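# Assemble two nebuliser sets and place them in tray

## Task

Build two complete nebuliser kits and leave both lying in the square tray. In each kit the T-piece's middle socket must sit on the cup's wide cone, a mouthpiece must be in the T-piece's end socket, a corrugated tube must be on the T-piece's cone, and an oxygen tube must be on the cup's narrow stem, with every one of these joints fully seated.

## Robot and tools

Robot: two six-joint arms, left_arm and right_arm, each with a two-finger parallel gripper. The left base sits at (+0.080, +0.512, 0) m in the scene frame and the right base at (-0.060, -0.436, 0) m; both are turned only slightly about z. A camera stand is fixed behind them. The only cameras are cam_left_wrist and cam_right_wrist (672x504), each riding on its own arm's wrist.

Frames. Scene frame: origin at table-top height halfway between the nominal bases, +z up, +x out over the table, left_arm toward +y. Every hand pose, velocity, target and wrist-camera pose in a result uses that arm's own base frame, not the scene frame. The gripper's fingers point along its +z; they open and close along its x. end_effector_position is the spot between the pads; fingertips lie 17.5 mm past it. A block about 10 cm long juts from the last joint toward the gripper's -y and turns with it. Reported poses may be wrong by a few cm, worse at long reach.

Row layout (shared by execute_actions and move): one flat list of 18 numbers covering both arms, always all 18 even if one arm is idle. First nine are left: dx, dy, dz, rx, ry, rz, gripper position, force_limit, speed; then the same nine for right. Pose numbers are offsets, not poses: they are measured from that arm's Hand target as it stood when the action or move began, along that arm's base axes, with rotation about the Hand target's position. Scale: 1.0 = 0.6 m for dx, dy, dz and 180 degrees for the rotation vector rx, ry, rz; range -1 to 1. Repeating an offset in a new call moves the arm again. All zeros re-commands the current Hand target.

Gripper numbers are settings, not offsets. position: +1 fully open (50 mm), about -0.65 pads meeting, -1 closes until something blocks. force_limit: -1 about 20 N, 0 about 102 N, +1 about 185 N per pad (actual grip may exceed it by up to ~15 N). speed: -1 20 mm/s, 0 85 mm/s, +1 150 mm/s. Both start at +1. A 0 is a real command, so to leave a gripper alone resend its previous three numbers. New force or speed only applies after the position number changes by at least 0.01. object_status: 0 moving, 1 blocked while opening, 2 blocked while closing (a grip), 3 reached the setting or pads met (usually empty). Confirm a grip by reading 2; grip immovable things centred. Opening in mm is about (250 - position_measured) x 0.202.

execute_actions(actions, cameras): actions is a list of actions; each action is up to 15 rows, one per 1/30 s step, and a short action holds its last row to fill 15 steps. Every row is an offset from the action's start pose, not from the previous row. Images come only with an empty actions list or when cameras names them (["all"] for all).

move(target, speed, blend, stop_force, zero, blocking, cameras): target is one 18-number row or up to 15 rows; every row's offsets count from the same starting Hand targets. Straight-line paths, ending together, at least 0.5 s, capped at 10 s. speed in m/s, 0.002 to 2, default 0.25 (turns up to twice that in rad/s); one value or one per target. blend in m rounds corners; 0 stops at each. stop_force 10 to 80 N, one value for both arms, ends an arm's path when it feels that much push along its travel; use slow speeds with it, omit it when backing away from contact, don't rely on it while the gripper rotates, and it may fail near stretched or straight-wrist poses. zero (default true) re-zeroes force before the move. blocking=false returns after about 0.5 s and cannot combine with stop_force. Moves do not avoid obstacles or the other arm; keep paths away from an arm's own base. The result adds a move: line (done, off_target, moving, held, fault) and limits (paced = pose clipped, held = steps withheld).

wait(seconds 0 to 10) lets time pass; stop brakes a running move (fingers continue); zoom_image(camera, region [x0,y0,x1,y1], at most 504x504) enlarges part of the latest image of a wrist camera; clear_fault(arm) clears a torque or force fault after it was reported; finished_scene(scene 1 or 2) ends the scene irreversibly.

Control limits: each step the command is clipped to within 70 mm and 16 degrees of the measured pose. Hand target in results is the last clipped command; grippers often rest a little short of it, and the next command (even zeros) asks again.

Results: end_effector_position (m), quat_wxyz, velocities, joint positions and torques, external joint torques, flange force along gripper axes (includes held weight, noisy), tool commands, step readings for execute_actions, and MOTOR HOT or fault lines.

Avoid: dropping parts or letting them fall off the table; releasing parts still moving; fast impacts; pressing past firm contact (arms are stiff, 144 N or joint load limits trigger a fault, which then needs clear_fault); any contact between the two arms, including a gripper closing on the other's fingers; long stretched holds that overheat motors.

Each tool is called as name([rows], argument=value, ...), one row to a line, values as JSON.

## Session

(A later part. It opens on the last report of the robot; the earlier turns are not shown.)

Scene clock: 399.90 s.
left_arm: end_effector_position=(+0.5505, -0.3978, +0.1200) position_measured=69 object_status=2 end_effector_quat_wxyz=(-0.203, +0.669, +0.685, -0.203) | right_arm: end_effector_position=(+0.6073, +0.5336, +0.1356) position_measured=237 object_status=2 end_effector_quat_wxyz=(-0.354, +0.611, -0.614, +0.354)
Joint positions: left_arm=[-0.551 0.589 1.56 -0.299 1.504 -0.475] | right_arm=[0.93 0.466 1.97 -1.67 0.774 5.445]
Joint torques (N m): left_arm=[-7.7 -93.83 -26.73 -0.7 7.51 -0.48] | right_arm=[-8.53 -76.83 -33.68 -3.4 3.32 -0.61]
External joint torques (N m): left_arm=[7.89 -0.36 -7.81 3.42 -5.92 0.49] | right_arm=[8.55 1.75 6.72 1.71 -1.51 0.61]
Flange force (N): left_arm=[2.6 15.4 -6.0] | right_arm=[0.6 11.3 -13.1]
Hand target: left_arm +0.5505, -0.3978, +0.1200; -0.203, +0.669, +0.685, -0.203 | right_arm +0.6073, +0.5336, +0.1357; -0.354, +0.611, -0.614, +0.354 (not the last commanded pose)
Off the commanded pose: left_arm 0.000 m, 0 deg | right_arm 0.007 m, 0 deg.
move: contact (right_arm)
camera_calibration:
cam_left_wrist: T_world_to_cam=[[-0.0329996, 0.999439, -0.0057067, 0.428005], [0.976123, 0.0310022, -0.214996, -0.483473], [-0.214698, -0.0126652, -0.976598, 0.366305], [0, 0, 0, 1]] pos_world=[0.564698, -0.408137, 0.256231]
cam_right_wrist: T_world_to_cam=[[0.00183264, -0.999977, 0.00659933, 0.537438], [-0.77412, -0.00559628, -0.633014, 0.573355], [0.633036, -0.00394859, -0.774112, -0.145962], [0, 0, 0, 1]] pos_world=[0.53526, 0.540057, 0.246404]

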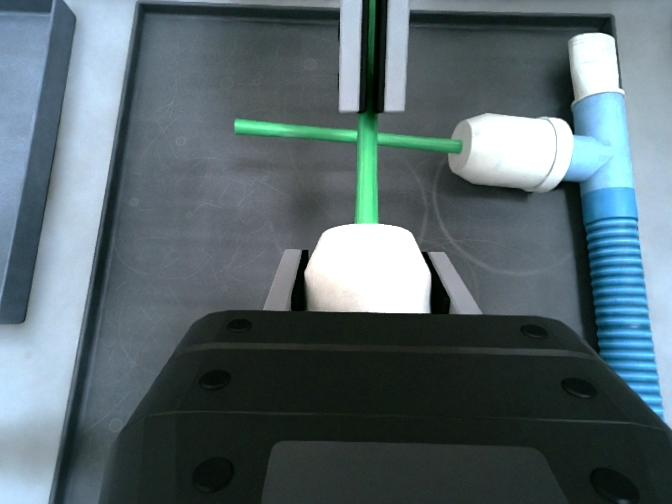

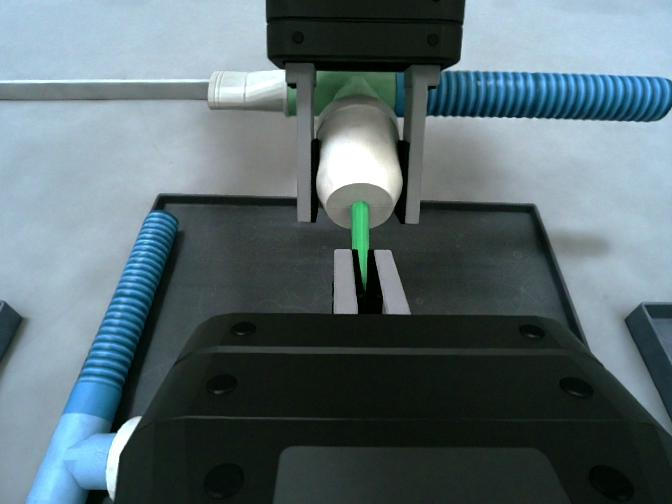

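move(target=[0,0,0,0,0,0,-1,0,-0.9,0.0117,0,0,0,0,0,-1,0,-0.9], speed=0.012, stop_force=35, zero=false, cameras=["cam_left_wrist","cam_right_wrist"])

zoom_image(camera="cam_right_wrist", region=[300, 130, 420, 260])

Scene clock: 400.70 s.
left_arm: end_effector_position=(+0.5505, -0.3978, +0.1200) position_measured=69 object_status=2 end_effector_quat_wxyz=(-0.203, +0.669, +0.685, -0.203) | right_arm: end_effector_position=(+0.6080, +0.5335, +0.1357) position_measured=237 object_status=2 end_effector_quat_wxyz=(-0.354, +0.611, -0.614, +0.354)
Joint positions: left_arm=[-0.551 0.589 1.56 -0.299 1.504 -0.475] | right_arm=[0.929 0.466 1.97 -1.67 0.774 5.445]
Joint torques (N m): left_arm=[-15.32 -93.28 -16.53 -2.64 12.03 -0.43] | right_arm=[-20.19 -78.14 -40.52 -4.89 5.77 -0.62]
External joint torques (N m): left_arm=[15.4 -0.29 -18.04 5.36 -10.47 0.43] | right_arm=[20.09 3.04 13.47 3.19 -3.96 0.62]
Flange force (N): left_arm=[0.2 33.9 -17.9] | right_arm=[-1.0 22.5 -29.6]
Hand target: left_arm +0.5505, -0.3978, +0.1200; -0.203, +0.669, +0.685, -0.203 | right_arm +0.6080, +0.5335, +0.1357; -0.354, +0.611, -0.614, +0.354 (not the last commanded pose)
Off the commanded pose: left_arm 0.000 m, 0 deg | right_arm 0.006 m, 0 deg.
move: contact (right_arm)
camera_calibration:
cam_left_wrist: T_world_to_cam=[[-0.0329993, 0.999439, -0.00570679, 0.428005], [0.976123, 0.0310018, -0.214996, -0.483473], [-0.214698, -0.0126652, -0.976598, 0.366305], [0, 0, 0, 1]] pos_world=[0.564698, -0.408137, 0.256231]
cam_right_wrist: T_world_to_cam=[[0.00162756, -0.999976, 0.00669123, 0.537523], [-0.774032, -0.00549628, -0.633122, 0.573885], [0.633144, -0.00414878, -0.774023, -0.1463], [0, 0, 0, 1]] pos_world=[0.53596, 0.540058, 0.246504]

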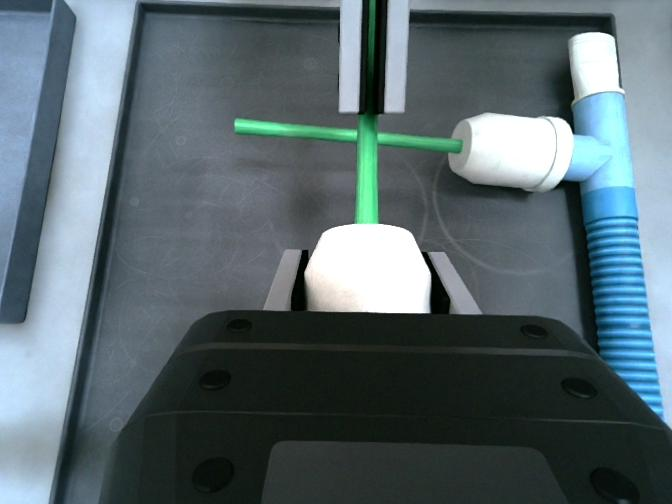

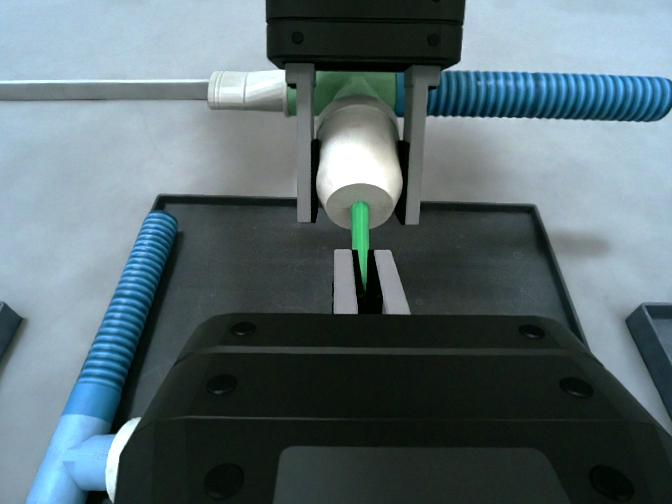

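Scaled by 3.877 from the camera's 672x504 image, which has a finer 960x720 frame.

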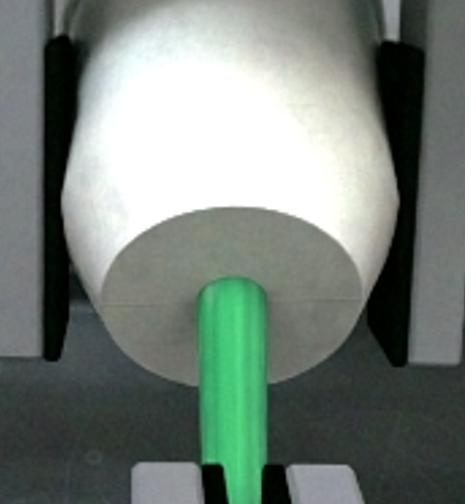

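move([
  [0,0,0,0,0,0,-1,0,-0.9,-0.0013,0,0,0,0,0,-1,0,-0.9],
  [0,0,0,0,0,0,-1,0,-0.9,-0.0013,0,0,0,0,0,0,0,-0.9],
  [0,0,0,0,0,0,-1,0,-0.9,-0.0013,0,0.1,0,0,0,0,0,-0.9],
  [0,0,0,0,0,0,-1,0,-0.9,-0.2633,-0.639,0.24,0,0,0,0,0,-0.9],
], speed=[0.02,0.02,0.1,0.3], blend=[0,0,0.02,0], cameras=["cam_left_wrist","cam_right_wrist"])

Scene clock: 405.33 s.
left_arm: end_effector_position=(+0.5505, -0.3978, +0.1200) position_measured=69 object_status=2 end_effector_quat_wxyz=(-0.203, +0.669, +0.685, -0.203) | right_arm: end_effector_position=(+0.4501, +0.1501, +0.2797) position_measured=152 object_status=3 end_effector_quat_wxyz=(-0.354, +0.611, -0.614, +0.354)
Joint positions: left_arm=[-0.551 0.589 1.56 -0.299 1.504 -0.475] | right_arm=[0.511 -0.363 2.516 -1.565 0.44 4.983]
Joint torques (N m): left_arm=[2.73 -92.71 -36.51 2.61 2.07 -0.41] | right_arm=[3.64 -0.83 -36.03 -1.1 0.65 -0.62]
External joint torques (N m): left_arm=[-2.81 -1.82 1.69 0.12 -0.49 0.41] | right_arm=[-3.7 2.04 -0.79 0.01 0.07 0.62]
Flange force (N): left_arm=[0.9 -6.3 4.5] | right_arm=[0.0 0.0 0.0]
Hand target: left_arm +0.5505, -0.3978, +0.1200; -0.203, +0.669, +0.685, -0.203 | right_arm +0.4501, +0.1501, +0.2797; -0.354, +0.611, -0.614, +0.354
Off the commanded pose: left_arm 0.000 m, 0 deg | right_arm 0.000 m, 0 deg.
move: done
camera_calibration:
cam_left_wrist: T_world_to_cam=[[-0.0329989, 0.999439, -0.00570349, 0.428004], [0.976102, 0.0310009, -0.215091, -0.483437], [-0.214793, -0.0126649, -0.976577, 0.366353], [0, 0, 0, 1]] pos_world=[0.564698, -0.408137, 0.256231]
cam_right_wrist: T_world_to_cam=[[0.00162793, -0.999976, 0.00669153, 0.153426], [-0.774032, -0.00549676, -0.633122, 0.540587], [0.633144, -0.00414878, -0.774023, 0.0635284], [0, 0, 0, 1]] pos_world=[0.37796, 0.156658, 0.390404]

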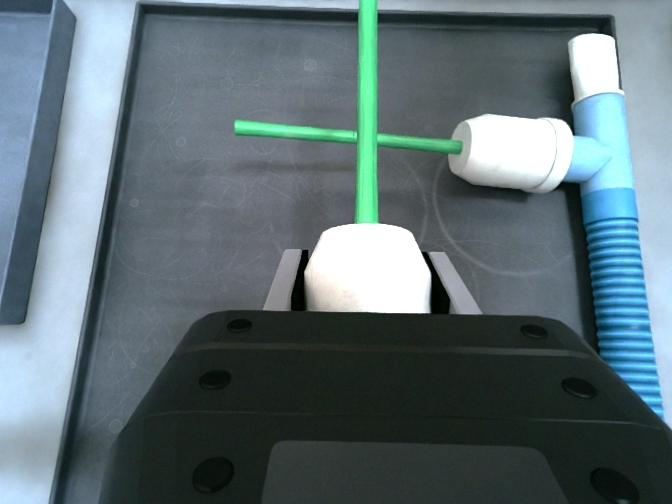

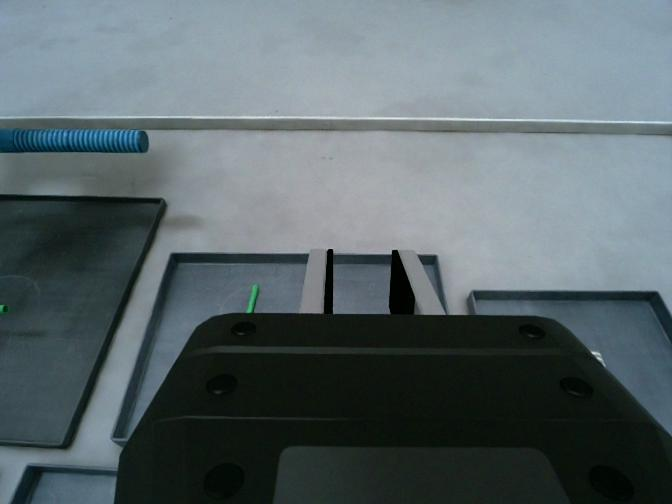

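move([
  [0.0022,-0.05,0,0,0,-0.5,-1,0,-0.9,0,0,0,0,0,0,0,0,-0.9],
  [0.0022,-0.0817,-0.075,0.05097,0.05369,-0.498,-1,0,-0.9,0,0,0,0,0,0,0,0,-0.9],
], speed=[0.25,0.1], cameras=["cam_left_wrist","cam_right_wrist"])

move(target=[0,0,-0.085,0,0,0,-1,0,-0.9,0,0,0,0,0,0,0,0,-0.9], speed=0.012, stop_force=10, cameras=["cam_left_wrist","cam_right_wrist"])

Scene clock: 410.57 s.
left_arm: end_effector_position=(+0.5518, -0.4469, +0.0750) position_measured=69 object_status=2 end_effector_quat_wxyz=(-0.386, +0.922, +0.010, -0.002) | right_arm: end_effector_position=(+0.4501, +0.1501, +0.2797) position_measured=152 object_status=3 end_effector_quat_wxyz=(-0.354, +0.611, -0.614, +0.354)
Joint positions: left_arm=[-0.907 0.725 1.494 0.445 1.599 0.495] | right_arm=[0.511 -0.363 2.516 -1.565 0.44 4.983]
Joint torques (N m): left_arm=[2.6 -103.98 -36.28 4.18 2.51 -0.39] | right_arm=[2.9 -1.37 -35.84 -1.04 0.7 -0.61]
External joint torques (N m): left_arm=[-2.26 -2.07 1.61 0.08 -0.54 0.4] | right_arm=[-2.96 2.7 -1.03 -0.05 0.02 0.62]
Flange force (N): left_arm=[-6.1 -3.7 2.3] | right_arm=[0.0 0.0 0.0]
Hand target: left_arm +0.5518, -0.4468, +0.0750; -0.386, +0.922, +0.010, -0.002 | right_arm +0.4501, +0.1501, +0.2797; -0.354, +0.611, -0.614, +0.354
Off the commanded pose: left_arm 0.000 m, 0 deg | right_arm 0.000 m, 0 deg.
move: done
camera_calibration:
cam_left_wrist: T_world_to_cam=[[0.999416, 0.033921, -0.00414039, -0.524426], [0.0291757, -0.910067, -0.413432, -0.376117], [-0.0177921, 0.41307, -0.910526, 0.398621], [0, 0, 0, 1]] pos_world=[0.542186, -0.489161, 0.205284]
cam_right_wrist: T_world_to_cam=[[0.00162756, -0.999976, 0.00669123, 0.153426], [-0.774032, -0.00549628, -0.633122, 0.54065], [0.633144, -0.00414878, -0.774023, 0.0636058], [0, 0, 0, 1]] pos_world=[0.37796, 0.156658, 0.390504]

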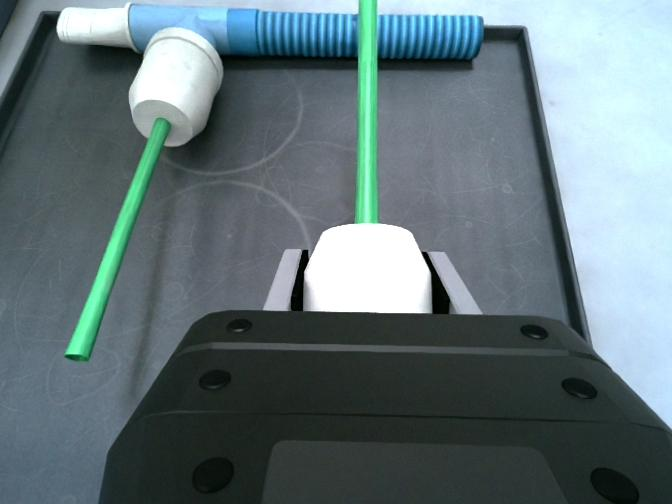

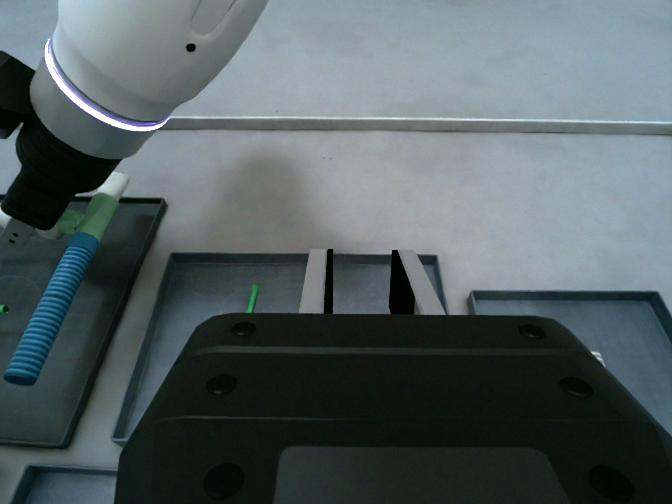

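Scene clock: 415.27 s.
left_arm: end_effector_position=(+0.5518, -0.4468, +0.0256) position_measured=69 object_status=2 end_effector_quat_wxyz=(-0.386, +0.922, +0.010, -0.002) | right_arm: end_effector_position=(+0.4501, +0.1501, +0.2797) position_measured=152 object_status=3 end_effector_quat_wxyz=(-0.354, +0.611, -0.614, +0.354)
Joint positions: left_arm=[-0.907 0.776 1.509 0.445 1.541 0.467] | right_arm=[0.511 -0.363 2.516 -1.565 0.44 4.983]
Joint torques (N m): left_arm=[2.33 -94.3 -30.89 2.88 -0.75 -0.45] | right_arm=[3.34 -1.14 -36.02 -1.08 0.7 -0.59]
External joint torques (N m): left_arm=[-2.32 -12.95 -1.76 1.13 2.74 0.45] | right_arm=[-3.4 2.46 -0.82 0 0.01 0.6]
Flange force (N): left_arm=[-7.1 -15.8 -8.9] | right_arm=[0.0 0.0 0.0]
Hand target: left_arm +0.5518, -0.4468, +0.0256; -0.386, +0.922, +0.010, -0.002 (not the last commanded pose) | right_arm +0.4501, +0.1501, +0.2797; -0.354, +0.611, -0.614, +0.354
Off the commanded pose: left_arm 0.002 m, 0 deg | right_arm 0.000 m, 0 deg.
move: contact (left_arm)
camera_calibration:
cam_left_wrist: T_world_to_cam=[[0.99941, 0.0341026, -0.00404725, -0.524556], [0.0293763, -0.909986, -0.413597, -0.396494], [-0.0177877, 0.413235, -0.910451, 0.353666], [0, 0, 0, 1]] pos_world=[0.542185, -0.489062, 0.155884]
cam_right_wrist: T_world_to_cam=[[0.00162756, -0.999976, 0.00669123, 0.153426], [-0.774032, -0.00549628, -0.633122, 0.54065], [0.633144, -0.00414878, -0.774023, 0.0636058], [0, 0, 0, 1]] pos_world=[0.37796, 0.156658, 0.390504]

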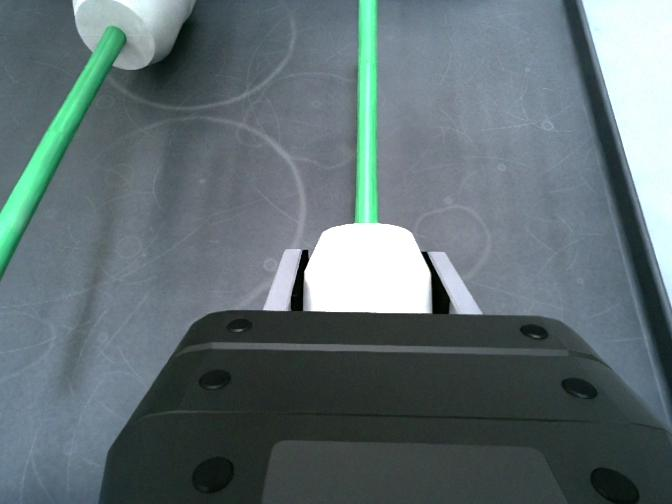

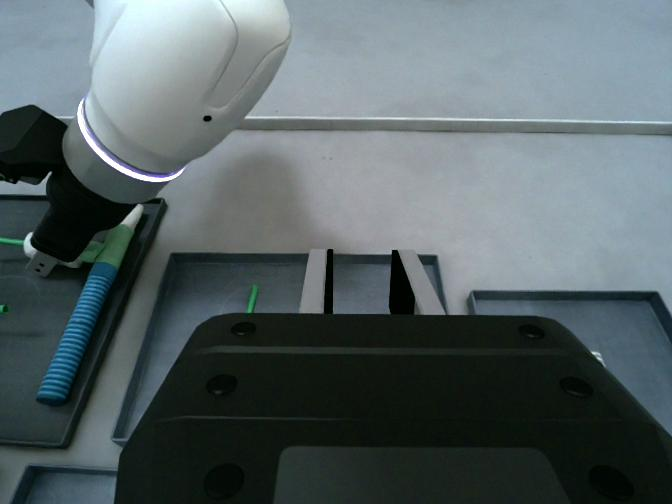

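move([
  [0,0,0.0005,0,0,0,-1,0,-0.9,0,0,0,0,0,0,0,0,-0.9],
  [0,0,0.0005,0,0,0,1,0,-0.8,0,0,0,0,0,0,0,0,-0.9],
  [0,0,0.2,0,0,0,1,0,-0.8,0,0,0,0,0,0,0,0,-0.9],
], speed=[0.02,0.02,0.1], cameras=["cam_left_wrist","cam_right_wrist"])

Scene clock: 418.27 s.
left_arm: end_effector_position=(+0.5518, -0.4468, +0.1457) position_measured=3 object_status=3 end_effector_quat_wxyz=(-0.386, +0.922, +0.010, -0.002) | right_arm: end_effector_position=(+0.4501, +0.1501, +0.2797) position_measured=152 object_status=3 end_effector_quat_wxyz=(-0.354, +0.611, -0.614, +0.354)
Joint positions: left_arm=[-0.907 0.661 1.461 0.448 1.687 0.538] | right_arm=[0.511 -0.363 2.516 -1.565 0.44 4.983]
Joint torques (N m): left_arm=[2.46 -100.49 -38.46 4.46 2.37 -0.38] | right_arm=[3.15 -1.13 -36.04 -1.17 0.66 -0.58]
External joint torques (N m): left_arm=[-2.13 -2.85 1.31 0.12 -0.43 0.38] | right_arm=[-3.17 2.43 -0.89 0.08 0.05 0.58]
Flange force (N): left_arm=[-6.2 -4.3 2.3] | right_arm=[0.0 0.0 0.0]
Hand target: left_arm +0.5518, -0.4468, +0.1456; -0.386, +0.922, +0.010, -0.002 | right_arm +0.4501, +0.1501, +0.2797; -0.354, +0.611, -0.614, +0.354
Off the commanded pose: left_arm 0.000 m, 0 deg | right_arm 0.000 m, 0 deg.
move: done
camera_calibration:
cam_left_wrist: T_world_to_cam=[[0.999414, 0.0340151, -0.0038713, -0.524163], [0.029371, -0.910026, -0.41351, -0.346861], [-0.0175886, 0.413154, -0.910491, 0.462875], [0, 0, 0, 1]] pos_world=[0.542185, -0.489062, 0.275984]
cam_right_wrist: T_world_to_cam=[[0.00162756, -0.999976, 0.00669123, 0.153426], [-0.774032, -0.00549628, -0.633122, 0.54065], [0.633144, -0.00414878, -0.774023, 0.0636058], [0, 0, 0, 1]] pos_world=[0.37796, 0.156658, 0.390504]

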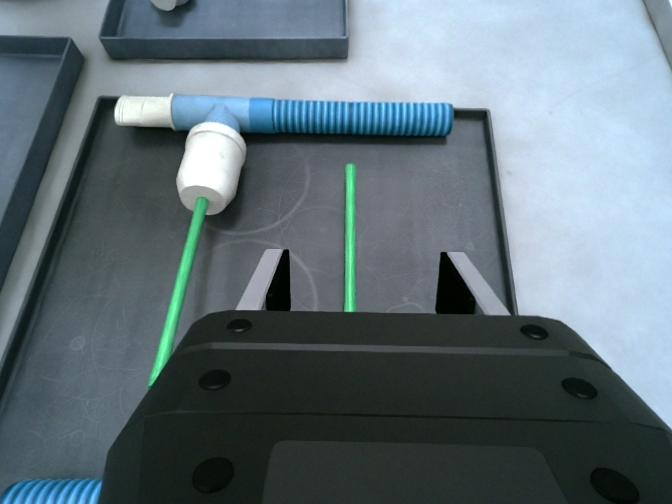

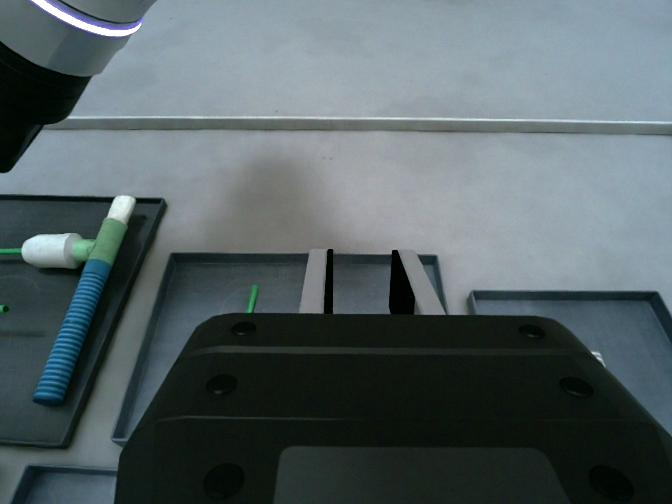

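execute_actions(actions=[])

Scene clock: 419.80 s.
left_arm: end_effector_position=(+0.5518, -0.4468, +0.1456) position_measured=3 object_status=3 end_effector_quat_wxyz=(-0.386, +0.922, +0.010, -0.002) | right_arm: end_effector_position=(+0.4501, +0.1501, +0.2797) position_measured=152 object_status=3 end_effector_quat_wxyz=(-0.354, +0.611, -0.614, +0.354)
Joint positions: left_arm=[-0.907 0.661 1.461 0.448 1.687 0.538] | right_arm=[0.511 -0.363 2.516 -1.565 0.44 4.983]
Joint velocities: within noise
Joint torques (N m): left_arm=[2.51 -100.62 -38.45 4.42 2.39 -0.4] | right_arm=[3.07 -0.95 -36 -1.12 0.64 -0.63]
External joint torques (N m): left_arm=[-2.14 -2.44 1.46 0.14 -0.47 0.4] | right_arm=[-3.11 2.2 -0.93 0.03 0.08 0.63]
Flange force (N): left_arm=[-6.1 -3.8 2.6] | right_arm=[0.0 0.0 0.0]
Hand target: left_arm +0.5518, -0.4468, +0.1456; -0.386, +0.922, +0.010, -0.002 | right_arm +0.4501, +0.1501, +0.2797; -0.354, +0.611, -0.614, +0.354
Tool commands: left_gripper/position=+1.0 left_gripper/force_limit=+0.0 left_gripper/speed=-0.8 right_gripper/position=+0.0 right_gripper/force_limit=+0.0 right_gripper/speed=-0.9
Off the commanded pose: left_arm 0.000 m, 0 deg | right_arm 0.000 m, 0 deg.
camera_calibration:
cam_left_wrist: T_world_to_cam=[[0.99941, 0.0341026, -0.00404725, -0.524071], [0.0293763, -0.909986, -0.413597, -0.346862], [-0.0177877, 0.413235, -0.910451, 0.462921], [0, 0, 0, 1]] pos_world=[0.542185, -0.489062, 0.275884]
cam_right_wrist: T_world_to_cam=[[0.00162756, -0.999976, 0.00669123, 0.153426], [-0.774032, -0.00549628, -0.633122, 0.54065], [0.633144, -0.00414878, -0.774023, 0.0636058], [0, 0, 0, 1]] pos_world=[0.37796, 0.156658, 0.390504]

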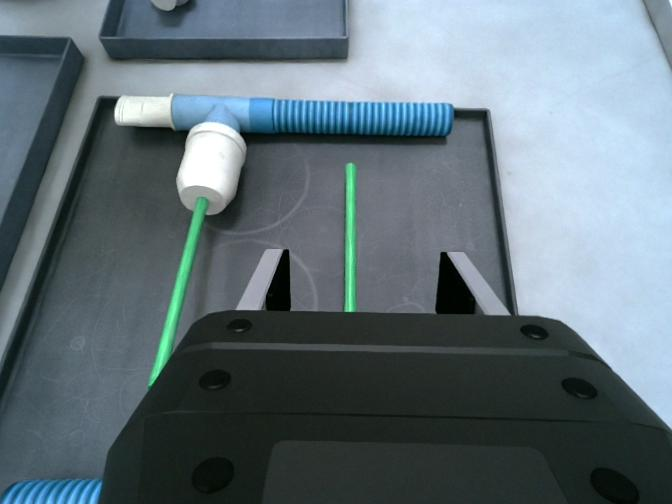

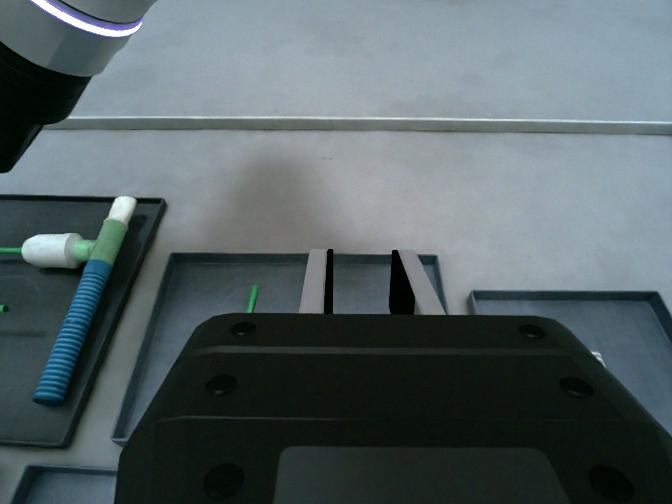

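zoom_image(camera="cam_left_wrist", region=[90, 70, 290, 230])

zoom_image(camera="cam_right_wrist", region=[0, 180, 180, 420])

Scaled by 2.520 from the camera's 672x504 image, which has a finer 960x720 frame.

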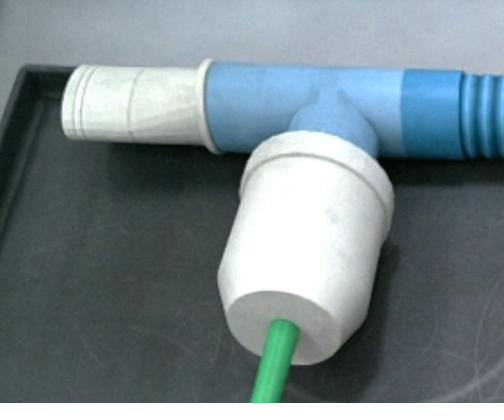

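Scaled by 2.100 from the camera's 672x504 image, which has a finer 960x720 frame.

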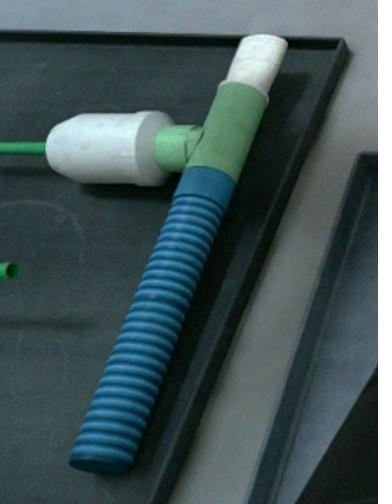

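finished_scene(scene=1)

The scene is finished: the task was done.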